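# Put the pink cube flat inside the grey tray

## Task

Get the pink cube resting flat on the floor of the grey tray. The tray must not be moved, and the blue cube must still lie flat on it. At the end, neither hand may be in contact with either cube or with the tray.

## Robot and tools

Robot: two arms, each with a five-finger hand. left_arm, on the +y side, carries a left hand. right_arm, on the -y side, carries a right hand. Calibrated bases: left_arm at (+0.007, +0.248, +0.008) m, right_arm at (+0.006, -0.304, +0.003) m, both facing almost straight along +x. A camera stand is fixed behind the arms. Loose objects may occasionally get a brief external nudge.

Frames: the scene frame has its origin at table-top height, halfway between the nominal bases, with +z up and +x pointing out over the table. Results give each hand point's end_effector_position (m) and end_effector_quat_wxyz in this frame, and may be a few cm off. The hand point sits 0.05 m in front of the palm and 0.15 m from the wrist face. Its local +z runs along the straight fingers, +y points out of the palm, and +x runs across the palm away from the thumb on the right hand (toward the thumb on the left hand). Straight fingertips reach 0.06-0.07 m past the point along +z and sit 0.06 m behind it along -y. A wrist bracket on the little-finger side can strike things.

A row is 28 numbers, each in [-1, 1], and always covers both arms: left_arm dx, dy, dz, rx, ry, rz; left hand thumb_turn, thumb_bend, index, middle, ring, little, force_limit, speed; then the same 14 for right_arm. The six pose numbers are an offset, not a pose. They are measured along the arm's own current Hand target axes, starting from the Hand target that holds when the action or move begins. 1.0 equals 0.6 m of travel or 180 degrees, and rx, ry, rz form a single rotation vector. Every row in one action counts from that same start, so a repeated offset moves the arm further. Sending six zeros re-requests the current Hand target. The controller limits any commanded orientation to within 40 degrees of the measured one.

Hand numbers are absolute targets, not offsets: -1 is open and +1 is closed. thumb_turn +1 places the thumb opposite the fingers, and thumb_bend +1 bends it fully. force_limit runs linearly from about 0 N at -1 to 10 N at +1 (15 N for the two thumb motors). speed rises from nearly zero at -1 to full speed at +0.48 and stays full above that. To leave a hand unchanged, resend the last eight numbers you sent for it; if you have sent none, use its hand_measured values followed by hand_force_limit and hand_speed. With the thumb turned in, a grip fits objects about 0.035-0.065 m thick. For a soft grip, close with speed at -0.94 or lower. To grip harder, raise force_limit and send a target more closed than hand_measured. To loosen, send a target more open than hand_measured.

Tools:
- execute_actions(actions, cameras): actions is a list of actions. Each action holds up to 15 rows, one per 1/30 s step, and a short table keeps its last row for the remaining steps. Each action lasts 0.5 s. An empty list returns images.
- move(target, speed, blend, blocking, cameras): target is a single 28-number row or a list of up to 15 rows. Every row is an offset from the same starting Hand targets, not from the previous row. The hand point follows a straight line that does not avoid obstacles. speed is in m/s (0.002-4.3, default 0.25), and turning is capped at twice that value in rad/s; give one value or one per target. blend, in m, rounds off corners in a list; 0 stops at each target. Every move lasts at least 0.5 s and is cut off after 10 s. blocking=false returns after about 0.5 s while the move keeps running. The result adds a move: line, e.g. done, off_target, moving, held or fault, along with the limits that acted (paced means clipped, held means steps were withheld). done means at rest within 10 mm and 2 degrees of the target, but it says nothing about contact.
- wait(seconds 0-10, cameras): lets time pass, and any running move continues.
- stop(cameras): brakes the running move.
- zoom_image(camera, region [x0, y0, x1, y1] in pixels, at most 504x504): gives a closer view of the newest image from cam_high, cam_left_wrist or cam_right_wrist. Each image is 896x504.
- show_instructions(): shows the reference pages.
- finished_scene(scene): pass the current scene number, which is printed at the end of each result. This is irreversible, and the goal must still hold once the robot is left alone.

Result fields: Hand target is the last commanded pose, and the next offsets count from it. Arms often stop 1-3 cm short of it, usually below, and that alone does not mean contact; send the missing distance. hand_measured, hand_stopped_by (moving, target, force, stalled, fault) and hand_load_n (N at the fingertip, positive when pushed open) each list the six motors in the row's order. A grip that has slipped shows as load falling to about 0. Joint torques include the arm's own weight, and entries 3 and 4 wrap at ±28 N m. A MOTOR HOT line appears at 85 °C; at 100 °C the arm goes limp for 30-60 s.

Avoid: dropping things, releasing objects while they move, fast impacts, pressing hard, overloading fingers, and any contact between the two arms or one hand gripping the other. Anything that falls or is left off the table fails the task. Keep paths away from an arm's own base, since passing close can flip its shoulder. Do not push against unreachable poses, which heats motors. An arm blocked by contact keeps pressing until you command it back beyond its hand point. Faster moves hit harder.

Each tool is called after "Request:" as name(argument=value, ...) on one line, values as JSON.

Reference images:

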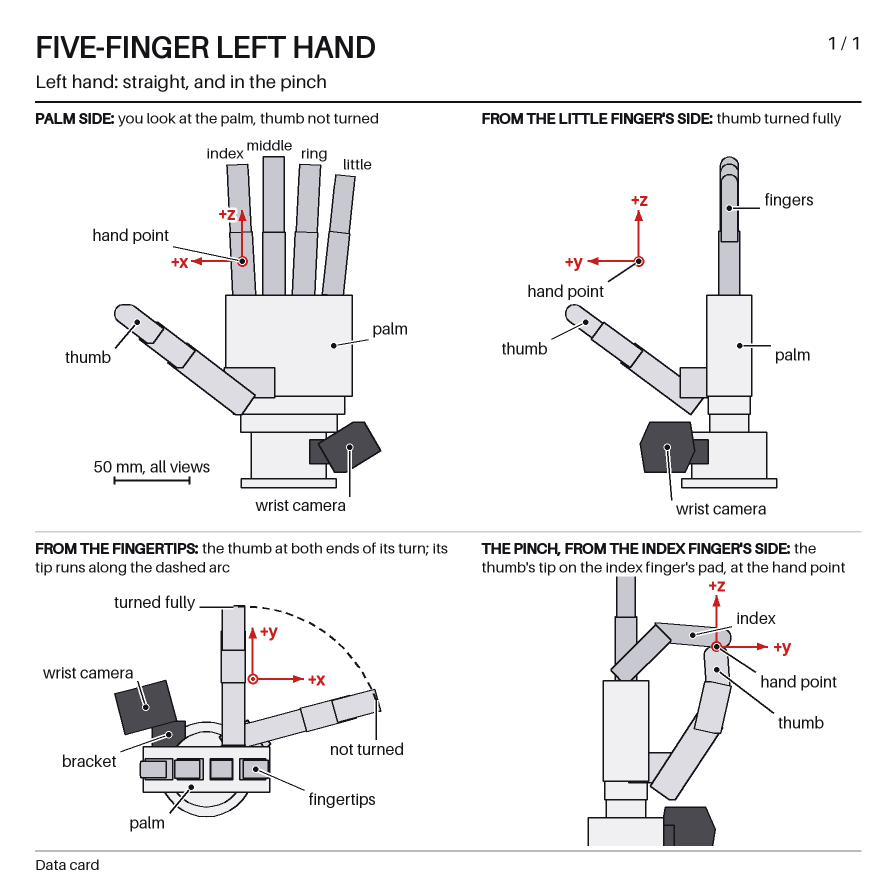

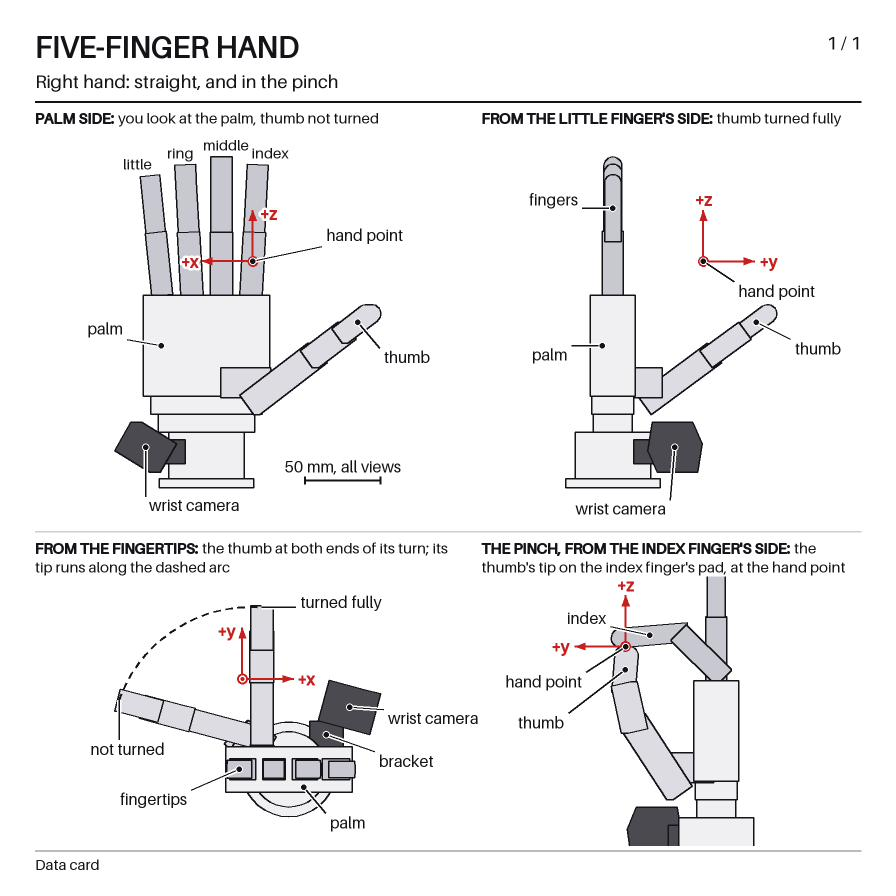

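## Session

Request:
execute_actions(actions=[])

Request:
zoom_image(camera="cam_high", region=[420, 320, 720, 460])

Scene clock: 0.00 s.
left_arm: end_effector_position=(+0.5725, +0.0468, +0.1438) hand_measured=(-1.000, -1.000, -1.000, -1.000, -1.000, -1.000) hand_load_n=(+0.0, +0.0, +0.0, +0.0, +0.0, +0.0) hand_stopped_by=(target, target, target, target, target, target) hand_force_limit=0.00 hand_speed=-0.80 end_effector_quat_wxyz=(-0.023, +0.795, -0.606, +0.019) | right_arm: end_effector_position=(+0.5971, -0.3883, +0.1389) hand_measured=(-1.000, -1.000, -1.000, -1.000, -1.000, -1.000) hand_load_n=(+0.0, +0.0, +0.0, +0.0, +0.0, +0.0) hand_stopped_by=(target, target, target, target, target, target) hand_force_limit=0.00 hand_speed=-0.80 end_effector_quat_wxyz=(+0.025, +0.749, -0.488, +0.447)
Joint positions: left_arm=[-0.287 1.998 1.892 -1.412 -0.027 -0.524] | right_arm=[0.032 1.632 1.213 -0.341 0.519 -0.609]
Joint velocities: within noise
Joint torques (N m): no reading
Heat: left arm: hottest shoulder 30 °C; right arm: hottest wrist pitch 29 °C.
Hand target: left_arm +0.5788, +0.0452, +0.1485; -0.026, +0.795, -0.605, +0.027 | right_arm +0.6082, -0.3880, +0.1582; +0.014, +0.739, -0.489, +0.463

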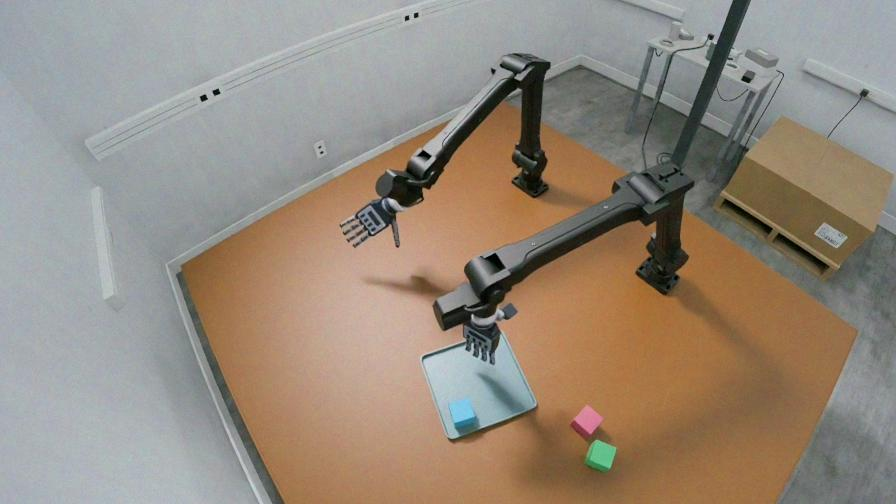

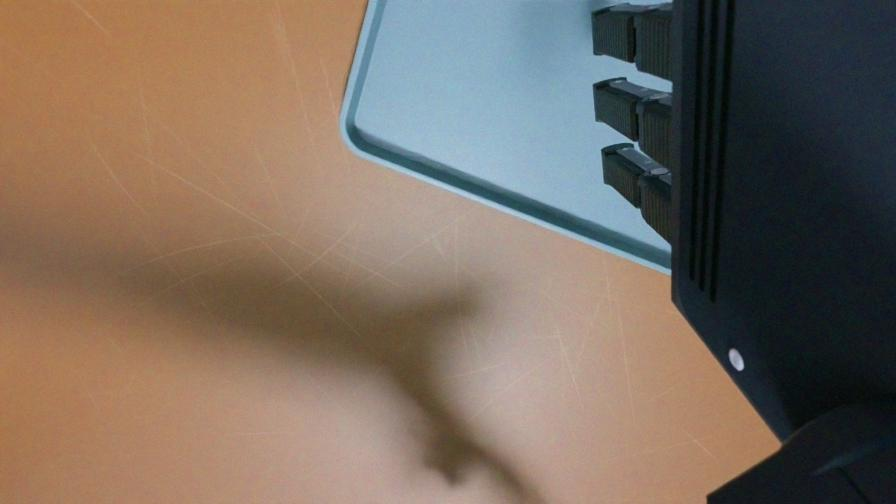

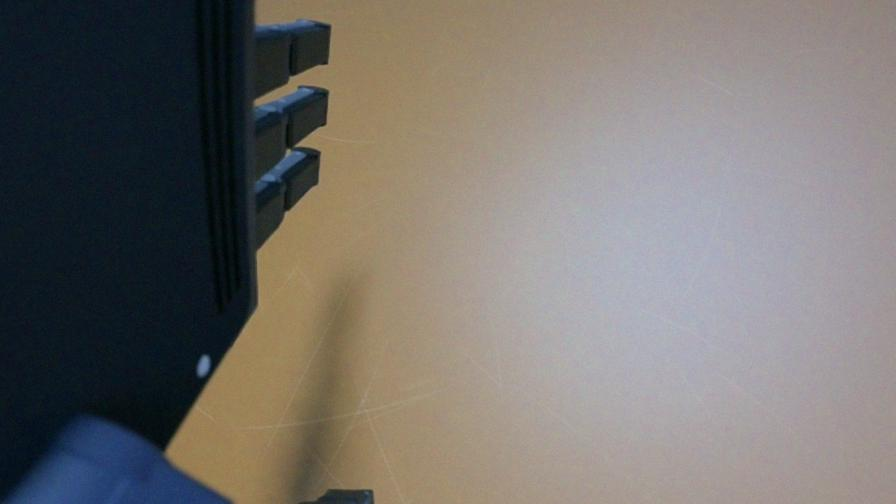

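Scaled by 1.680 from the camera's 896x504 image, which has a finer 1280x720 frame.

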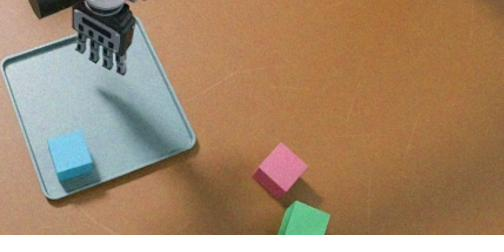

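Request:
zoom_image(camera="cam_high", region=[560, 395, 630, 475])

Request:
zoom_image(camera="cam_high", region=[410, 310, 560, 450])

Scaled by 6.300 from the camera's 896x504 image, which has a finer 1280x720 frame.

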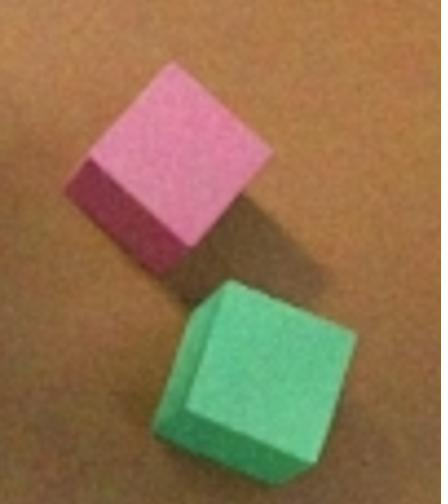

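Scaled by 3.360 from the camera's 896x504 image, which has a finer 1280x720 frame.

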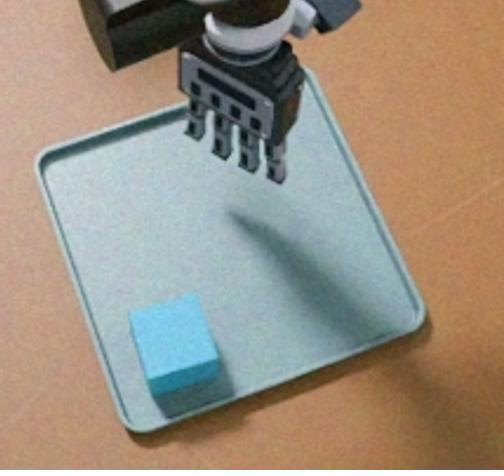

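Request:
move(target=[-0.546,-0.0753,0.0137,0.2243,0.0331,0.081,1,-0.8,-0.85,-0.85,0.9,0.9,0,0.2,0,0,0,0,0,0,-1,-1,-1,-1,-1,-1,0,-0.8], speed=0.3, cameras=["cam_left_wrist","cam_high"])

Request:
zoom_image(camera="cam_high", region=[540, 360, 640, 485])

Scene clock: 21.10 s.
left_arm: end_effector_position=(+0.5331, +0.3710, +0.1344) hand_measured=(+1.000, -0.800, -0.850, -0.850, +0.900, +0.900) hand_load_n=(+0.0, +0.0, +0.0, +0.0, +0.0, +0.5) hand_stopped_by=(target, target, target, target, target, target) hand_force_limit=0.00 hand_speed=0.20 end_effector_quat_wxyz=(-0.260, +0.660, -0.653, +0.266) | right_arm: end_effector_position=(+0.5971, -0.3883, +0.1389) hand_measured=(-1.000, -1.000, -1.000, -1.000, -1.000, -1.000) hand_load_n=(+0.0, +0.0, +0.0, +0.0, +0.0, +0.0) hand_stopped_by=(target, target, target, target, target, target) hand_force_limit=0.00 hand_speed=-0.80 end_effector_quat_wxyz=(+0.025, +0.749, -0.488, +0.447)
Joint positions: left_arm=[0.312 1.496 1.092 -0.435 0.24 0.241] | right_arm=[0.032 1.632 1.213 -0.341 0.519 -0.609]
Joint torques (N m): left_arm=[0.03 -15.21 7.05 1.99 0.28 0.02] | right_arm=[1.96 -12.98 10.52 1.94 0.32 -0.13]
Heat: left arm: hottest shoulder 32 °C; right arm: hottest elbow 32 °C.
Hand target: left_arm +0.5360, +0.3730, +0.1399; -0.270, +0.653, -0.654, +0.270 | right_arm +0.6082, -0.3880, +0.1582; +0.014, +0.739, -0.489, +0.463
Off the commanded pose: left_arm 0.007 m, 1 deg | right_arm 0.022 m, 2 deg.
move: off_target (right_arm)
Images, in order (width x height): cam_high 896x504, cam_left_wrist 896x504.

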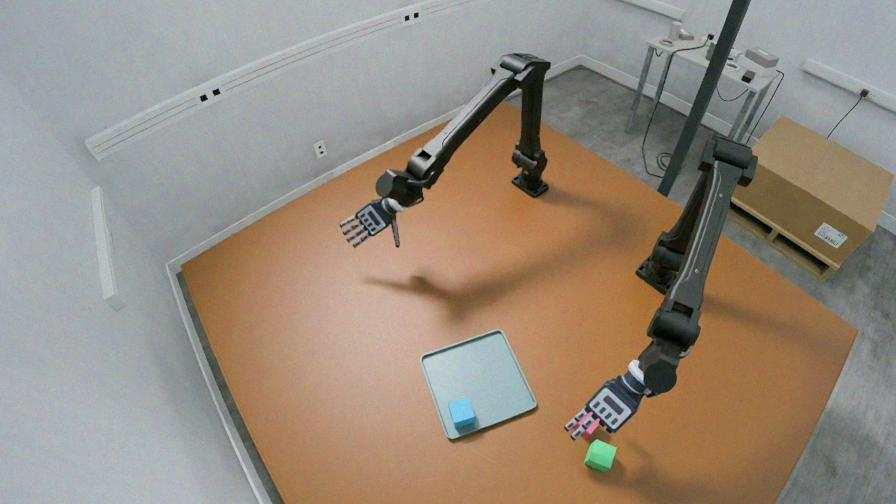

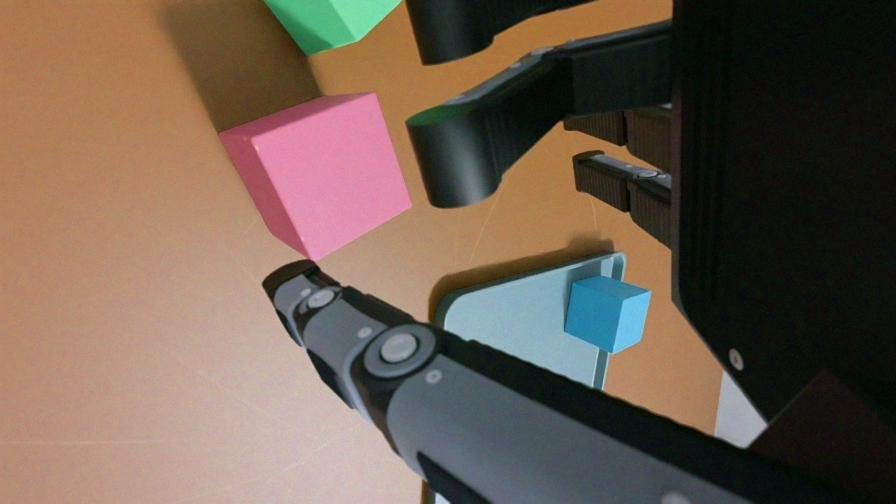

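Scaled by 4.032 from the camera's 896x504 image, which has a finer 1280x720 frame.

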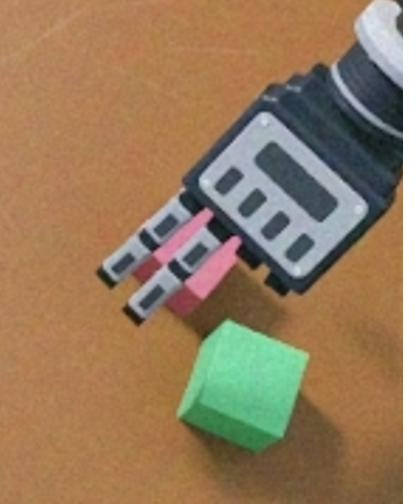

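Request:
move(target=[0,0.059,0.059,0,0,0,1,-0.8,-0.85,-0.85,0.9,0.9,0,0.2,0,0,0,0,0,0,-1,-1,-1,-1,-1,-1,0,-0.8], speed=0.12, cameras=["cam_high","cam_left_wrist"])

Scene clock: 27.00 s.
left_arm: end_effector_position=(+0.5321, +0.3707, +0.0933) hand_measured=(+1.000, -0.800, -0.850, -0.850, +0.900, +0.900) hand_load_n=(+0.0, +0.0, +0.0, +0.0, +0.0, +0.0) hand_stopped_by=(target, target, target, target, target, target) hand_force_limit=0.00 hand_speed=0.20 end_effector_quat_wxyz=(-0.267, +0.657, -0.652, +0.270) | right_arm: end_effector_position=(+0.5971, -0.3883, +0.1389) hand_measured=(-1.000, -1.000, -1.000, -1.000, -1.000, -1.000) hand_load_n=(+0.0, +0.0, +0.0, +0.0, +0.0, +0.0) hand_stopped_by=(target, target, target, target, target, target) hand_force_limit=0.00 hand_speed=-0.80 end_effector_quat_wxyz=(+0.025, +0.749, -0.488, +0.447)
Joint positions: left_arm=[0.312 1.537 1.012 -0.297 0.24 0.242] | right_arm=[0.032 1.632 1.213 -0.341 0.519 -0.609]
Joint torques (N m): left_arm=[0.09 -13.39 6.94 2.06 0.28 0.04] | right_arm=[2.08 -13.1 10.47 1.98 0.32 -0.14]
Heat: left arm: hottest shoulder 32 °C; right arm: hottest elbow 33 °C.
Hand target: left_arm +0.5359, +0.3731, +0.0897; -0.270, +0.653, -0.654, +0.270 | right_arm +0.6082, -0.3880, +0.1582; +0.014, +0.739, -0.489, +0.463
Off the commanded pose: left_arm 0.006 m, 1 deg | right_arm 0.022 m, 2 deg.
move: off_target (right_arm)
Images, in order (width x height): cam_high 896x504, cam_left_wrist 896x504.

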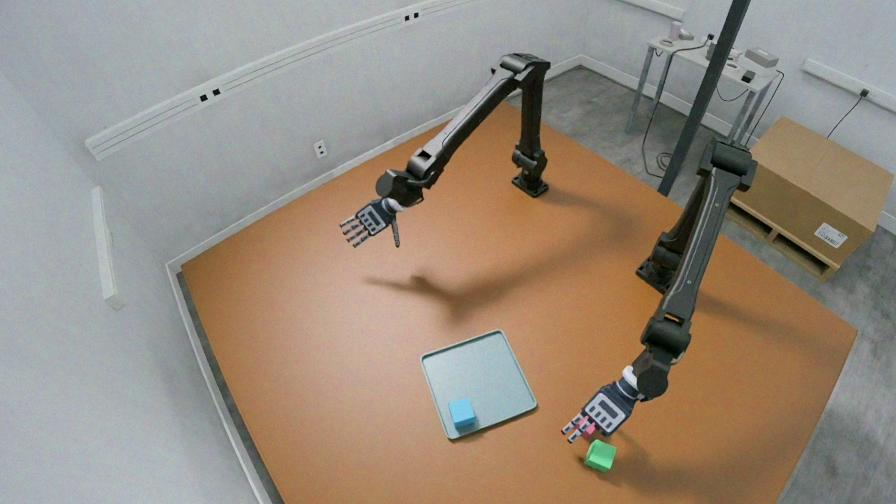

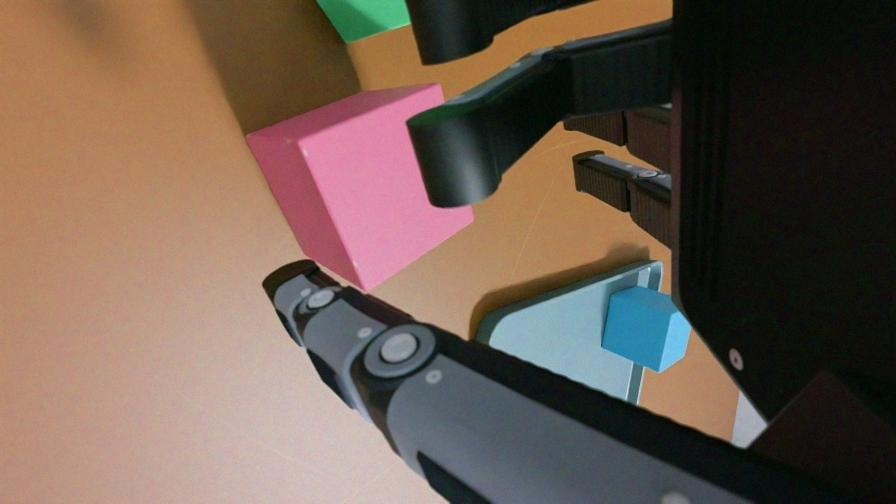

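Request:
move(target=[0,0.036,0.036,0,0,0,1,-0.7,-0.85,-0.85,0.9,0.9,0,0.2,0,0,0,0,0,0,-1,-1,-1,-1,-1,-1,0,-0.8], speed=0.1, cameras=["cam_high","cam_left_wrist"])

Request:
zoom_image(camera="cam_high", region=[500, 360, 680, 500])

Scene clock: 31.83 s.
left_arm: end_effector_position=(+0.5327, +0.3708, +0.0639) hand_measured=(+1.000, -0.700, -0.850, -0.850, +0.900, +0.900) hand_load_n=(+0.0, +0.0, +0.0, +0.0, +0.0, +0.0) hand_stopped_by=(target, target, target, target, target, target) hand_force_limit=0.00 hand_speed=0.20 end_effector_quat_wxyz=(-0.268, +0.656, -0.652, +0.270) | right_arm: end_effector_position=(+0.5971, -0.3883, +0.1389) hand_measured=(-1.000, -1.000, -1.000, -1.000, -1.000, -1.000) hand_load_n=(+0.0, +0.0, +0.0, +0.0, +0.0, +0.0) hand_stopped_by=(target, target, target, target, target, target) hand_force_limit=0.00 hand_speed=-0.80 end_effector_quat_wxyz=(+0.025, +0.749, -0.488, +0.447)
Joint positions: left_arm=[0.312 1.582 0.974 -0.212 0.24 0.242] | right_arm=[0.032 1.632 1.213 -0.341 0.519 -0.609]
Joint torques (N m): left_arm=[0.09 -13.51 6.54 1.98 0.28 0.04] | right_arm=[2.14 -13.1 10.52 1.89 0.32 -0.13]
Heat: left arm: hottest shoulder 32 °C; right arm: hottest elbow 33 °C.
Hand target: left_arm +0.5357, +0.3729, +0.0592; -0.270, +0.653, -0.654, +0.270 | right_arm +0.6082, -0.3880, +0.1582; +0.014, +0.739, -0.489, +0.463
Off the commanded pose: left_arm 0.006 m, 0 deg | right_arm 0.022 m, 2 deg.
move: off_target (right_arm)
Images, in order (width x height): cam_high 896x504, cam_left_wrist 896x504.

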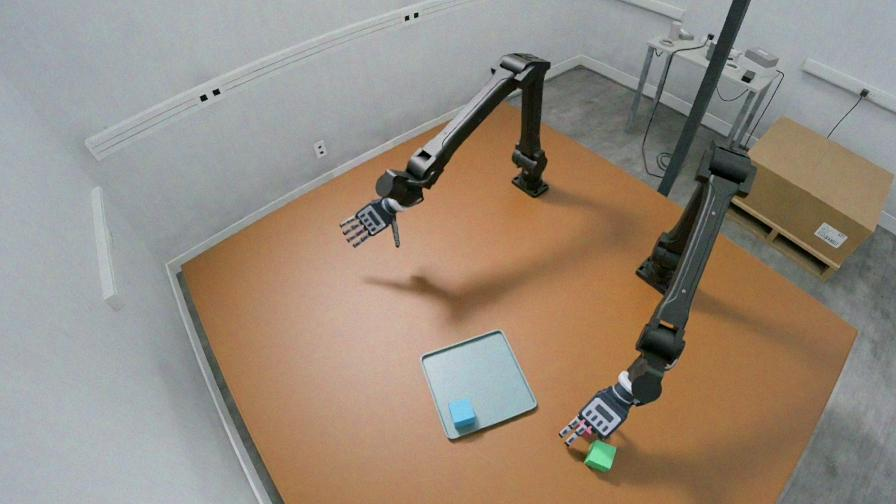

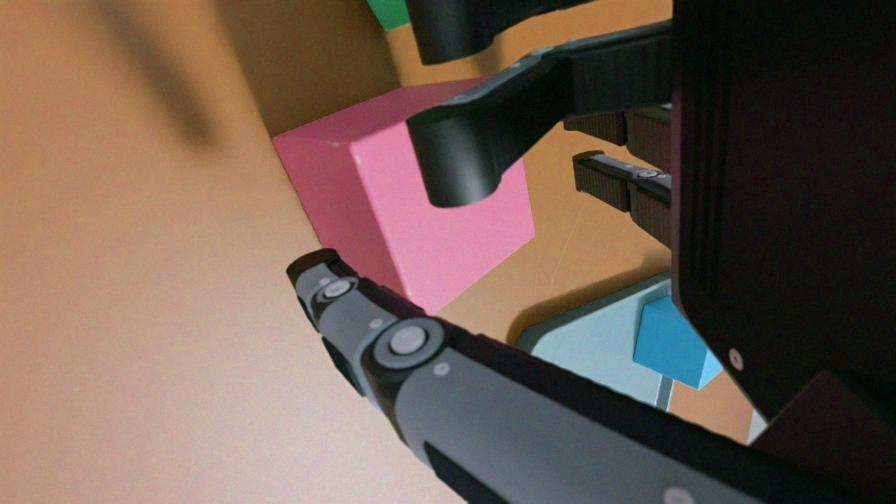

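Scaled by 2.800 from the camera's 896x504 image, which has a finer 1280x720 frame.

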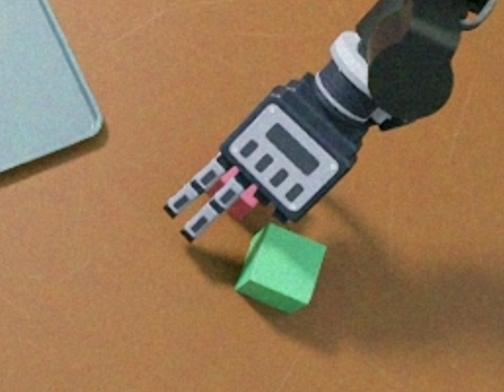

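Request:
move(target=[0,0.0247,0.0247,0,0,0,1,-0.7,-0.85,-0.85,0.9,0.9,0,0.2,0,0,0,0,0,0,-1,-1,-1,-1,-1,-1,0,-0.8], speed=0.08, cameras=["cam_left_wrist"])

Scene clock: 34.53 s.
left_arm: end_effector_position=(+0.5356, +0.3717, +0.0492) hand_measured=(+1.000, -0.700, -0.850, -0.850, +0.900, +0.900) hand_load_n=(+0.0, +0.0, +0.0, +0.0, +0.0, +0.0) hand_stopped_by=(target, target, target, target, target, target) hand_force_limit=0.00 hand_speed=0.20 end_effector_quat_wxyz=(-0.273, +0.653, -0.651, +0.273) | right_arm: end_effector_position=(+0.5971, -0.3883, +0.1389) hand_measured=(-1.000, -1.000, -1.000, -1.000, -1.000, -1.000) hand_load_n=(+0.0, +0.0, +0.0, +0.0, +0.0, +0.0) hand_stopped_by=(target, target, target, target, target, target) hand_force_limit=0.00 hand_speed=-0.80 end_effector_quat_wxyz=(+0.025, +0.749, -0.488, +0.447)
Joint positions: left_arm=[0.312 1.61 0.955 -0.152 0.241 0.243] | right_arm=[0.032 1.632 1.213 -0.341 0.519 -0.609]
Joint torques (N m): left_arm=[0.09 -12.92 6.08 1.95 0.23 0.03] | right_arm=[1.9 -13.16 10.47 1.89 0.33 -0.12]
Heat: left arm: hottest shoulder 32 °C; right arm: hottest elbow 34 °C.
Hand target: left_arm +0.5357, +0.3730, +0.0382; -0.270, +0.653, -0.654, +0.270 | right_arm +0.6082, -0.3880, +0.1582; +0.014, +0.739, -0.489, +0.463
Off the commanded pose: left_arm 0.011 m, 1 deg | right_arm 0.022 m, 2 deg.
move: off_target (left_arm, right_arm)
Images, in order (width x height): cam_left_wrist 896x504.

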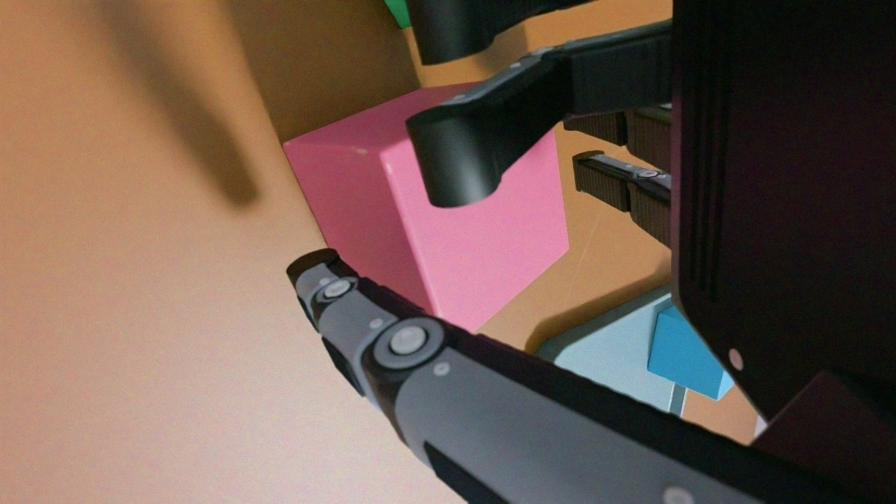

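Request:
wait(seconds=0.1, cameras=["cam_high"])

Request:
zoom_image(camera="cam_high", region=[500, 360, 680, 500])

Scene clock: 36.07 s.
left_arm: end_effector_position=(+0.5356, +0.3717, +0.0492) hand_measured=(+1.000, -0.700, -0.850, -0.850, +0.900, +0.900) hand_load_n=(+0.0, +0.0, +0.0, +0.0, +0.0, +0.0) hand_stopped_by=(target, target, target, target, target, target) hand_force_limit=0.00 hand_speed=0.20 end_effector_quat_wxyz=(-0.273, +0.653, -0.651, +0.273) | right_arm: end_effector_position=(+0.5971, -0.3883, +0.1389) hand_measured=(-1.000, -1.000, -1.000, -1.000, -1.000, -1.000) hand_load_n=(+0.0, +0.0, +0.0, +0.0, +0.0, +0.0) hand_stopped_by=(target, target, target, target, target, target) hand_force_limit=0.00 hand_speed=-0.80 end_effector_quat_wxyz=(+0.025, +0.749, -0.488, +0.447)
Joint positions: left_arm=[0.312 1.61 0.955 -0.152 0.241 0.243] | right_arm=[0.032 1.632 1.213 -0.341 0.519 -0.609]
Joint torques (N m): left_arm=[0.09 -12.98 6.06 1.96 0.23 0.03] | right_arm=[2.08 -12.92 10.51 1.92 0.33 -0.14]
Heat: left arm: hottest shoulder 32 °C; right arm: hottest elbow 34 °C.
Hand target: left_arm +0.5357, +0.3730, +0.0382; -0.270, +0.653, -0.654, +0.270 | right_arm +0.6082, -0.3880, +0.1582; +0.014, +0.739, -0.489, +0.463
Off the commanded pose: left_arm 0.011 m, 1 deg | right_arm 0.022 m, 2 deg.
wait: 0.10 s; at rest from the start
Images, in order (width x height): cam_high 896x504.

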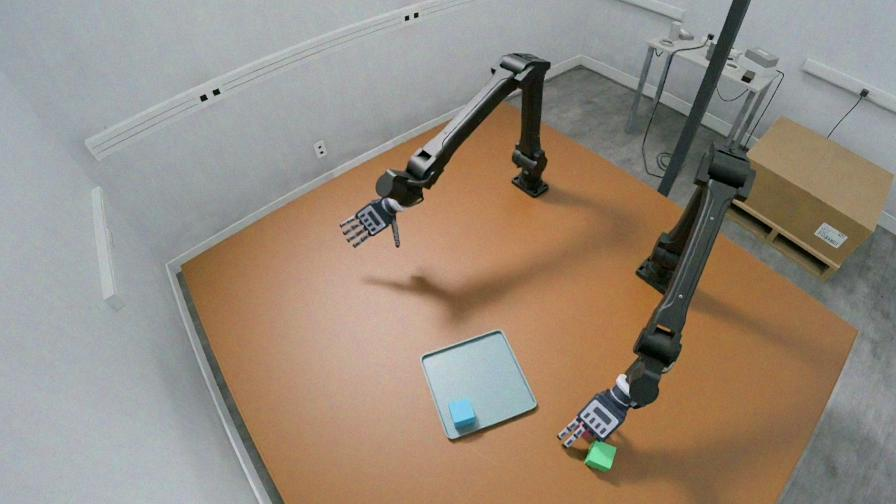

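Scaled by 2.800 from the camera's 896x504 image, which has a finer 1280x720 frame.

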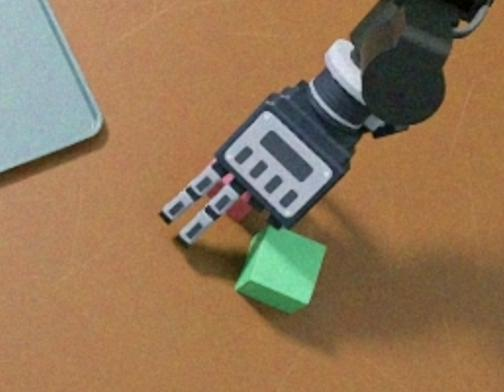

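Request:
move(target=[0,0,0,0,0,0,1,-0.1,0,0,0.9,0.9,-0.4,-0.8,0,0,0,0,0,0,-1,-1,-1,-1,-1,-1,0,-0.8], speed=0.05, cameras=["cam_left_wrist"])

Scene clock: 39.63 s.
left_arm: end_effector_position=(+0.5359, +0.3718, +0.0492) hand_measured=(+1.000, -0.438, -0.334, -0.318, +0.900, +0.900) hand_load_n=(+0.0, +7.5, +2.0, +6.5, -0.5, +0.0) hand_stopped_by=(target, force, force, force, target, target) hand_force_limit=-0.40 hand_speed=-0.80 end_effector_quat_wxyz=(-0.274, +0.653, -0.651, +0.273) | right_arm: end_effector_position=(+0.5971, -0.3883, +0.1389) hand_measured=(-1.000, -1.000, -1.000, -1.000, -1.000, -1.000) hand_load_n=(+0.0, +0.0, +0.0, +0.0, +0.0, +0.0) hand_stopped_by=(target, target, target, target, target, target) hand_force_limit=0.00 hand_speed=-0.80 end_effector_quat_wxyz=(+0.025, +0.749, -0.488, +0.447)
Joint positions: left_arm=[0.312 1.61 0.955 -0.15 0.241 0.243] | right_arm=[0.032 1.632 1.213 -0.341 0.519 -0.609]
Joint torques (N m): left_arm=[0.09 -12.98 6.06 1.92 0.23 0.03] | right_arm=[2.2 -12.98 10.51 1.89 0.33 -0.12]
Heat: left arm: hottest shoulder 32 °C; right arm: hottest elbow 34 °C.
Hand target: left_arm +0.5358, +0.3730, +0.0383; -0.270, +0.653, -0.654, +0.270 | right_arm +0.6082, -0.3880, +0.1582; +0.014, +0.739, -0.489, +0.463
Off the commanded pose: left_arm 0.011 m, 1 deg | right_arm 0.022 m, 2 deg.
move: off_target (left_arm, right_arm)
Images, in order (width x height): cam_left_wrist 896x504.

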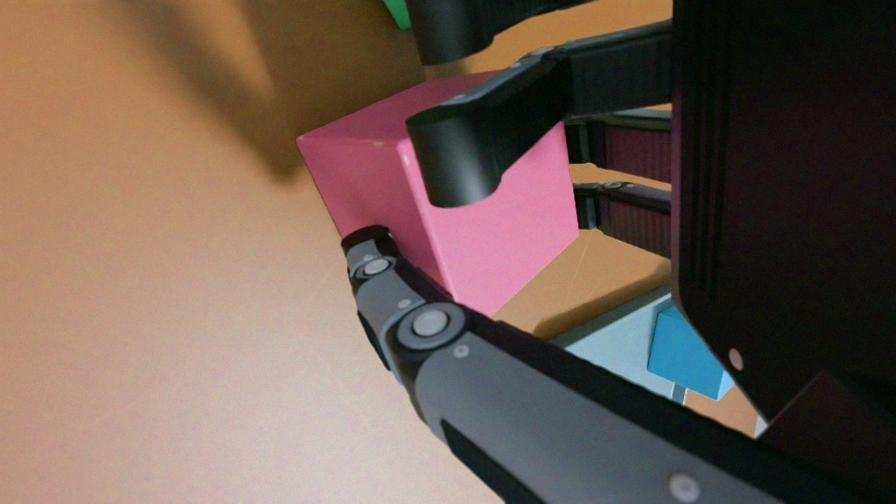

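Request:
move(target=[0,-0.155,-0.155,0,0,0,1,-0.1,0,0,0.9,0.9,-0.4,-0.8,0,0,0,0,0,0,-1,-1,-1,-1,-1,-1,0,-0.8], speed=0.12, cameras=["cam_high","cam_left_wrist"])

Scene clock: 42.03 s.
left_arm: end_effector_position=(+0.5208, +0.3664, +0.1420) hand_measured=(+1.000, -0.438, -0.334, -0.318, +0.900, +0.900) hand_load_n=(+0.0, +7.5, +2.0, +6.5, +0.0, +0.0) hand_stopped_by=(target, force, force, force, target, target) hand_force_limit=-0.40 hand_speed=-0.80 end_effector_quat_wxyz=(-0.247, +0.664, -0.656, +0.261) | right_arm: end_effector_position=(+0.5971, -0.3883, +0.1389) hand_measured=(-1.000, -1.000, -1.000, -1.000, -1.000, -1.000) hand_load_n=(+0.0, +0.0, +0.0, +0.0, +0.0, +0.0) hand_stopped_by=(target, target, target, target, target, target) hand_force_limit=0.00 hand_speed=-0.80 end_effector_quat_wxyz=(+0.025, +0.749, -0.488, +0.447)
Joint positions: left_arm=[0.312 1.469 1.094 -0.494 0.241 0.243] | right_arm=[0.032 1.632 1.213 -0.341 0.519 -0.609]
Joint torques (N m): left_arm=[0.09 -15.27 10.62 1.02 0.23 0.02] | right_arm=[1.9 -13.1 10.52 1.95 0.33 -0.15]
Heat: left arm: hottest shoulder 32 °C; right arm: hottest elbow 34 °C.
Hand target: left_arm +0.5360, +0.3731, +0.1698; -0.270, +0.653, -0.654, +0.270 | right_arm +0.6082, -0.3880, +0.1582; +0.014, +0.739, -0.489, +0.463
Off the commanded pose: left_arm 0.032 m, 3 deg | right_arm 0.022 m, 2 deg.
move: off_target (left_arm, right_arm)
Images, in order (width x height): cam_high 896x504, cam_left_wrist 896x504.

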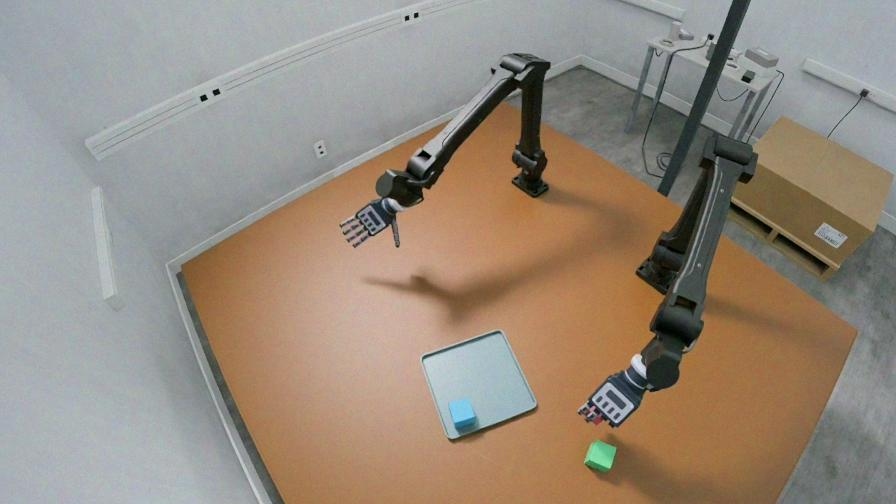

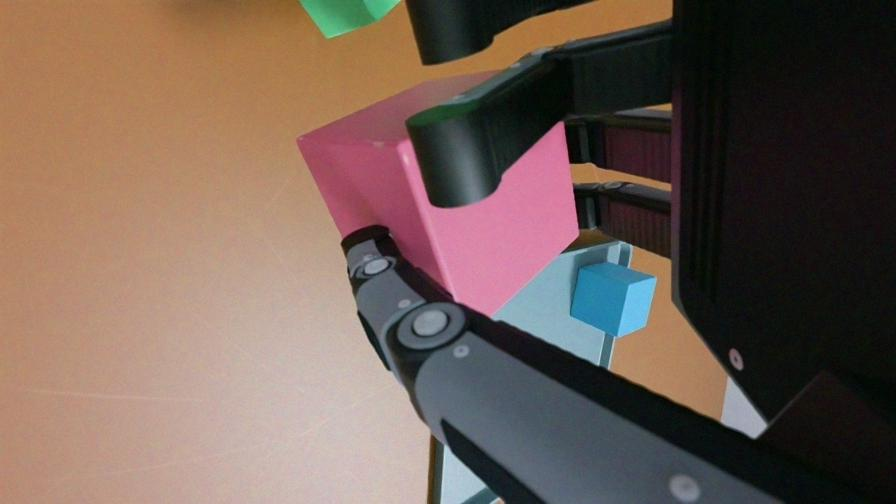

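Request:
move(target=[0.457,-0.0872,0.0636,0,0,0,1,-0.1,0,0,0.9,0.9,-0.4,-0.8,0,0,0,0,0,0,-1,-1,-1,-1,-1,-1,0,-0.8], speed=0.2, cameras=["cam_high","cam_left_wrist"])

Scene clock: 46.53 s.
left_arm: end_effector_position=(+0.5825, +0.1026, +0.1631) hand_measured=(+1.000, -0.438, -0.334, -0.318, +0.900, +0.900) hand_load_n=(+0.0, +7.0, +2.5, +6.5, +0.0, +0.0) hand_stopped_by=(target, force, force, force, target, target) hand_force_limit=-0.40 hand_speed=-0.80 end_effector_quat_wxyz=(-0.263, +0.652, -0.662, +0.258) | right_arm: end_effector_position=(+0.5971, -0.3883, +0.1389) hand_measured=(-1.000, -1.000, -1.000, -1.000, -1.000, -1.000) hand_load_n=(+0.0, +0.0, +0.0, +0.0, +0.0, +0.0) hand_stopped_by=(target, target, target, target, target, target) hand_force_limit=0.00 hand_speed=-0.80 end_effector_quat_wxyz=(+0.025, +0.749, -0.488, +0.447)
Joint positions: left_arm=[-0.265 1.562 1.25 -0.517 -0.161 -0.156] | right_arm=[0.032 1.632 1.213 -0.341 0.519 -0.609]
Joint torques (N m): left_arm=[0.03 -14.8 11.08 1.13 -0.12 -0.15] | right_arm=[2.14 -13.22 10.48 1.95 0.32 -0.13]
Heat: left arm: hottest shoulder 32 °C; right arm: hottest elbow 35 °C.
Hand target: left_arm +0.5998, +0.0989, +0.1797; -0.270, +0.653, -0.654, +0.270 | right_arm +0.6082, -0.3880, +0.1582; +0.014, +0.739, -0.489, +0.463
Off the commanded pose: left_arm 0.024 m, 2 deg | right_arm 0.022 m, 2 deg.
move: off_target (left_arm, right_arm)
Images, in order (width x height): cam_high 896x504, cam_left_wrist 896x504.

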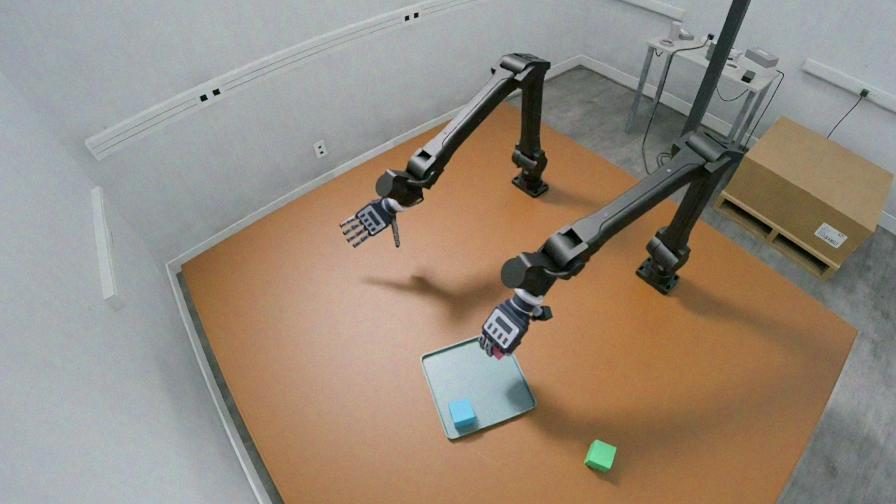

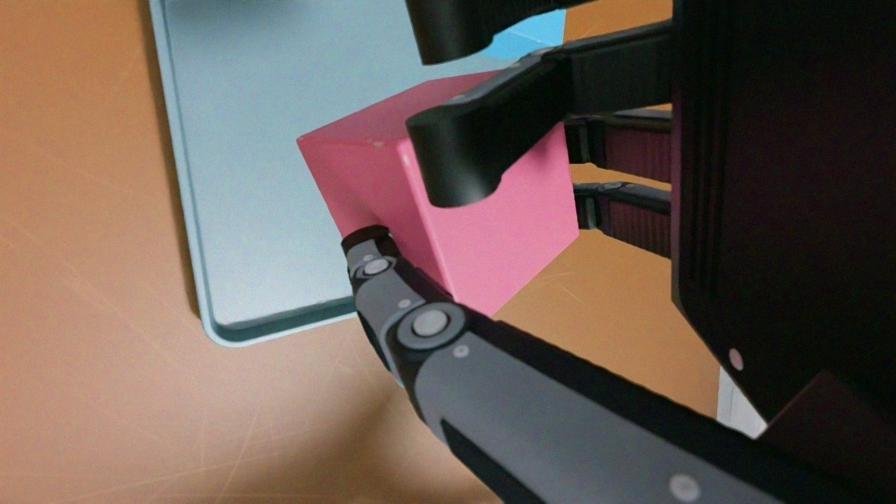

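Request:
move(target=[0,0.1237,0.1237,0,0,0,1,-0.1,0,0,0.9,0.9,-0.4,-0.8,0,0,0,0,0,0,-1,-1,-1,-1,-1,-1,0,-0.8], speed=0.1, cameras=["cam_high","cam_left_wrist"])

Request:
zoom_image(camera="cam_high", region=[410, 310, 590, 450])

Scene clock: 49.63 s.
left_arm: end_effector_position=(+0.5928, +0.1001, +0.0745) hand_measured=(+1.000, -0.438, -0.334, -0.318, +0.900, +0.900) hand_load_n=(-0.5, +7.5, +2.0, +6.5, +0.0, +0.0) hand_stopped_by=(target, force, force, force, target, target) hand_force_limit=-0.40 hand_speed=-0.80 end_effector_quat_wxyz=(-0.266, +0.651, -0.660, +0.263) | right_arm: end_effector_position=(+0.5971, -0.3883, +0.1389) hand_measured=(-1.000, -1.000, -1.000, -1.000, -1.000, -1.000) hand_load_n=(+0.0, +0.0, +0.0, +0.0, +0.0, +0.0) hand_stopped_by=(target, target, target, target, target, target) hand_force_limit=0.00 hand_speed=-0.80 end_effector_quat_wxyz=(+0.025, +0.749, -0.488, +0.447)
Joint positions: left_arm=[-0.265 1.68 1.136 -0.273 -0.161 -0.157] | right_arm=[0.032 1.632 1.213 -0.341 0.519 -0.609]
Joint torques (N m): left_arm=[0.03 -16.15 7.1 2.11 -0.11 -0.13] | right_arm=[2.08 -13.04 10.5 1.88 0.32 -0.14]
Heat: left arm: hottest shoulder 32 °C; right arm: hottest elbow 35 °C.
Hand target: left_arm +0.5996, +0.0988, +0.0747; -0.270, +0.653, -0.654, +0.270 | right_arm +0.6082, -0.3880, +0.1582; +0.014, +0.739, -0.489, +0.463
Off the commanded pose: left_arm 0.007 m, 1 deg | right_arm 0.022 m, 2 deg.
move: off_target (right_arm)
Images, in order (width x height): cam_high 896x504, cam_left_wrist 896x504.

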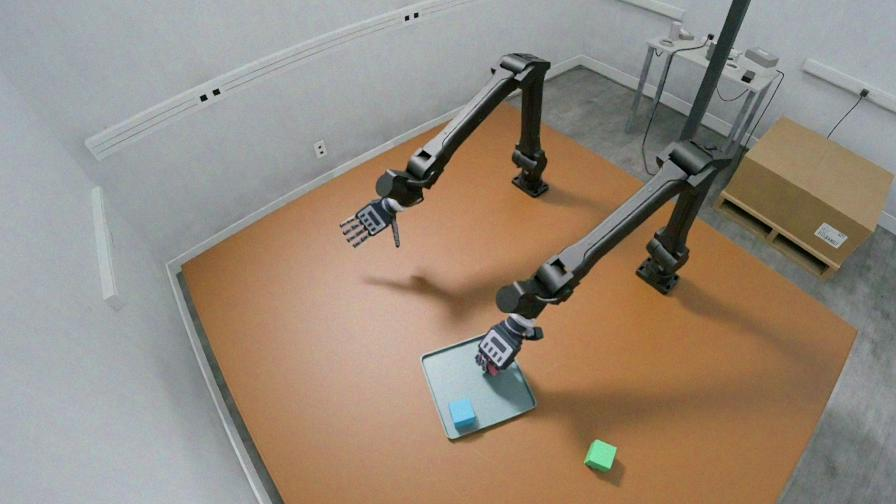

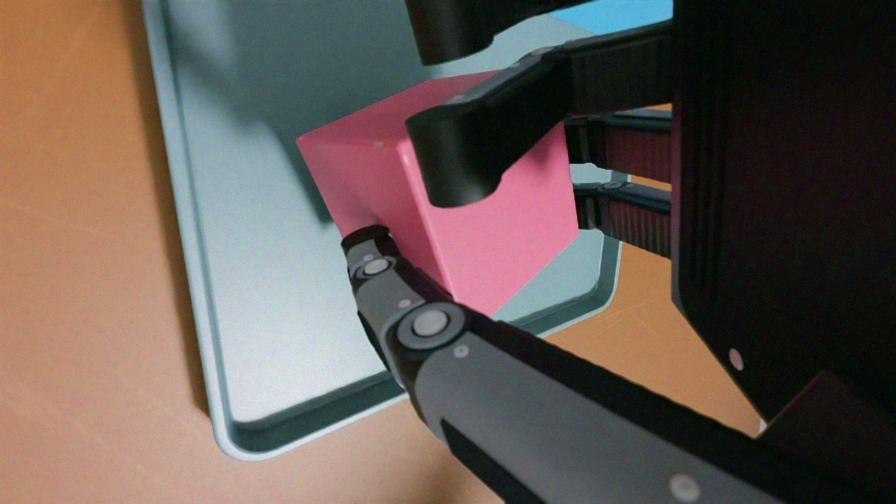

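Scaled by 2.800 from the camera's 896x504 image, which has a finer 1280x720 frame.

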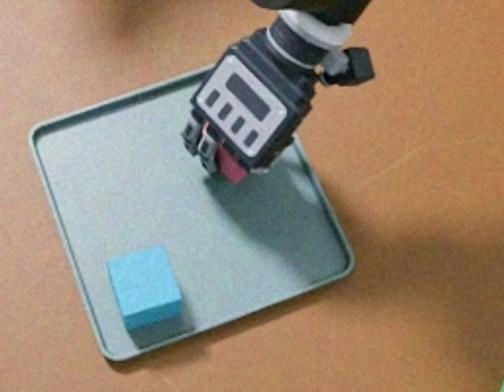

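Request:
move(target=[0,0.0236,0.0236,0,0,0,1,-0.1,0,0,0.9,0.9,-0.4,-0.8,0,0,0,0,0,0,-1,-1,-1,-1,-1,-1,0,-0.8], speed=0.05, cameras=["cam_high","cam_left_wrist"])

Request:
zoom_image(camera="cam_high", region=[450, 320, 550, 400])

Scene clock: 51.70 s.
left_arm: end_effector_position=(+0.5934, +0.1000, +0.0559) hand_measured=(+1.000, -0.438, -0.334, -0.318, +0.900, +0.900) hand_load_n=(+0.0, +7.5, +2.0, +6.5, +0.0, +0.0) hand_stopped_by=(target, force, force, force, target, target) hand_force_limit=-0.40 hand_speed=-0.80 end_effector_quat_wxyz=(-0.267, +0.651, -0.659, +0.264) | right_arm: end_effector_position=(+0.5971, -0.3883, +0.1389) hand_measured=(-1.000, -1.000, -1.000, -1.000, -1.000, -1.000) hand_load_n=(+0.0, +0.0, +0.0, +0.0, +0.0, +0.0) hand_stopped_by=(target, target, target, target, target, target) hand_force_limit=0.00 hand_speed=-0.80 end_effector_quat_wxyz=(+0.025, +0.749, -0.488, +0.447)
Joint positions: left_arm=[-0.265 1.707 1.114 -0.221 -0.161 -0.157] | right_arm=[0.032 1.632 1.213 -0.341 0.519 -0.609]
Joint torques (N m): left_arm=[0.09 -16.15 6.86 2.15 -0.11 -0.13] | right_arm=[1.96 -12.81 10.51 1.91 0.34 -0.13]
Heat: left arm: hottest shoulder 32 °C; right arm: hottest elbow 35 °C.
Hand target: left_arm +0.5996, +0.0989, +0.0549; -0.270, +0.653, -0.654, +0.270 | right_arm +0.6082, -0.3880, +0.1582; +0.014, +0.739, -0.489, +0.463
Off the commanded pose: left_arm 0.006 m, 1 deg | right_arm 0.022 m, 2 deg.
move: off_target (right_arm)
Images, in order (width x height): cam_high 896x504, cam_left_wrist 896x504.

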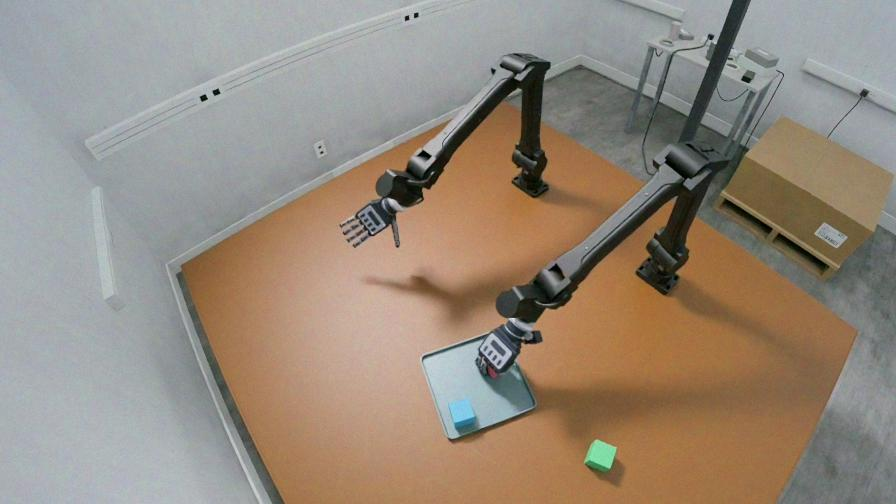

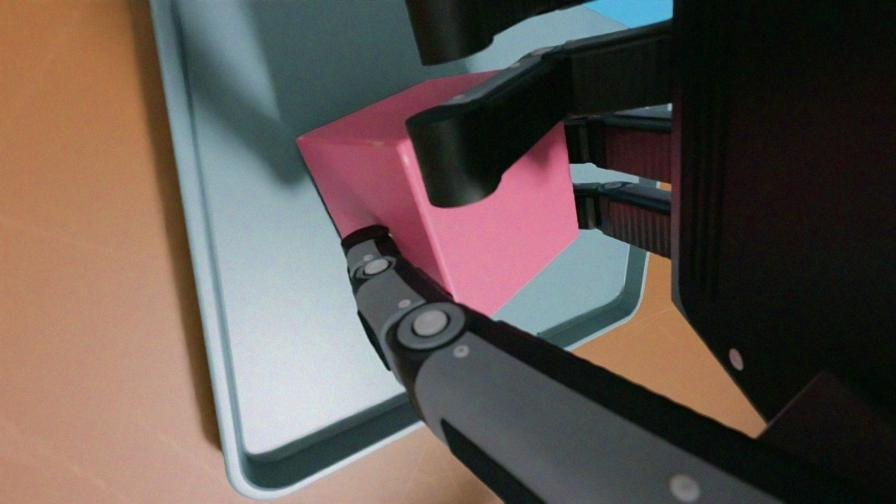

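Scaled by 5.040 from the camera's 896x504 image, which has a finer 1280x720 frame.

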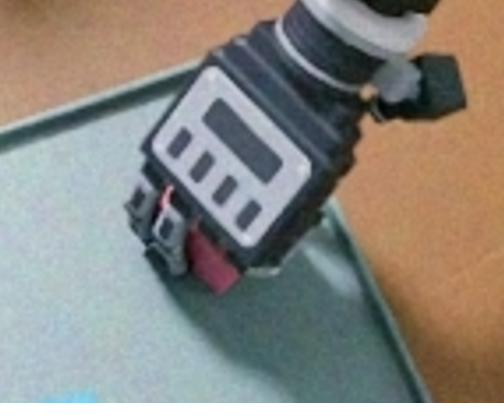

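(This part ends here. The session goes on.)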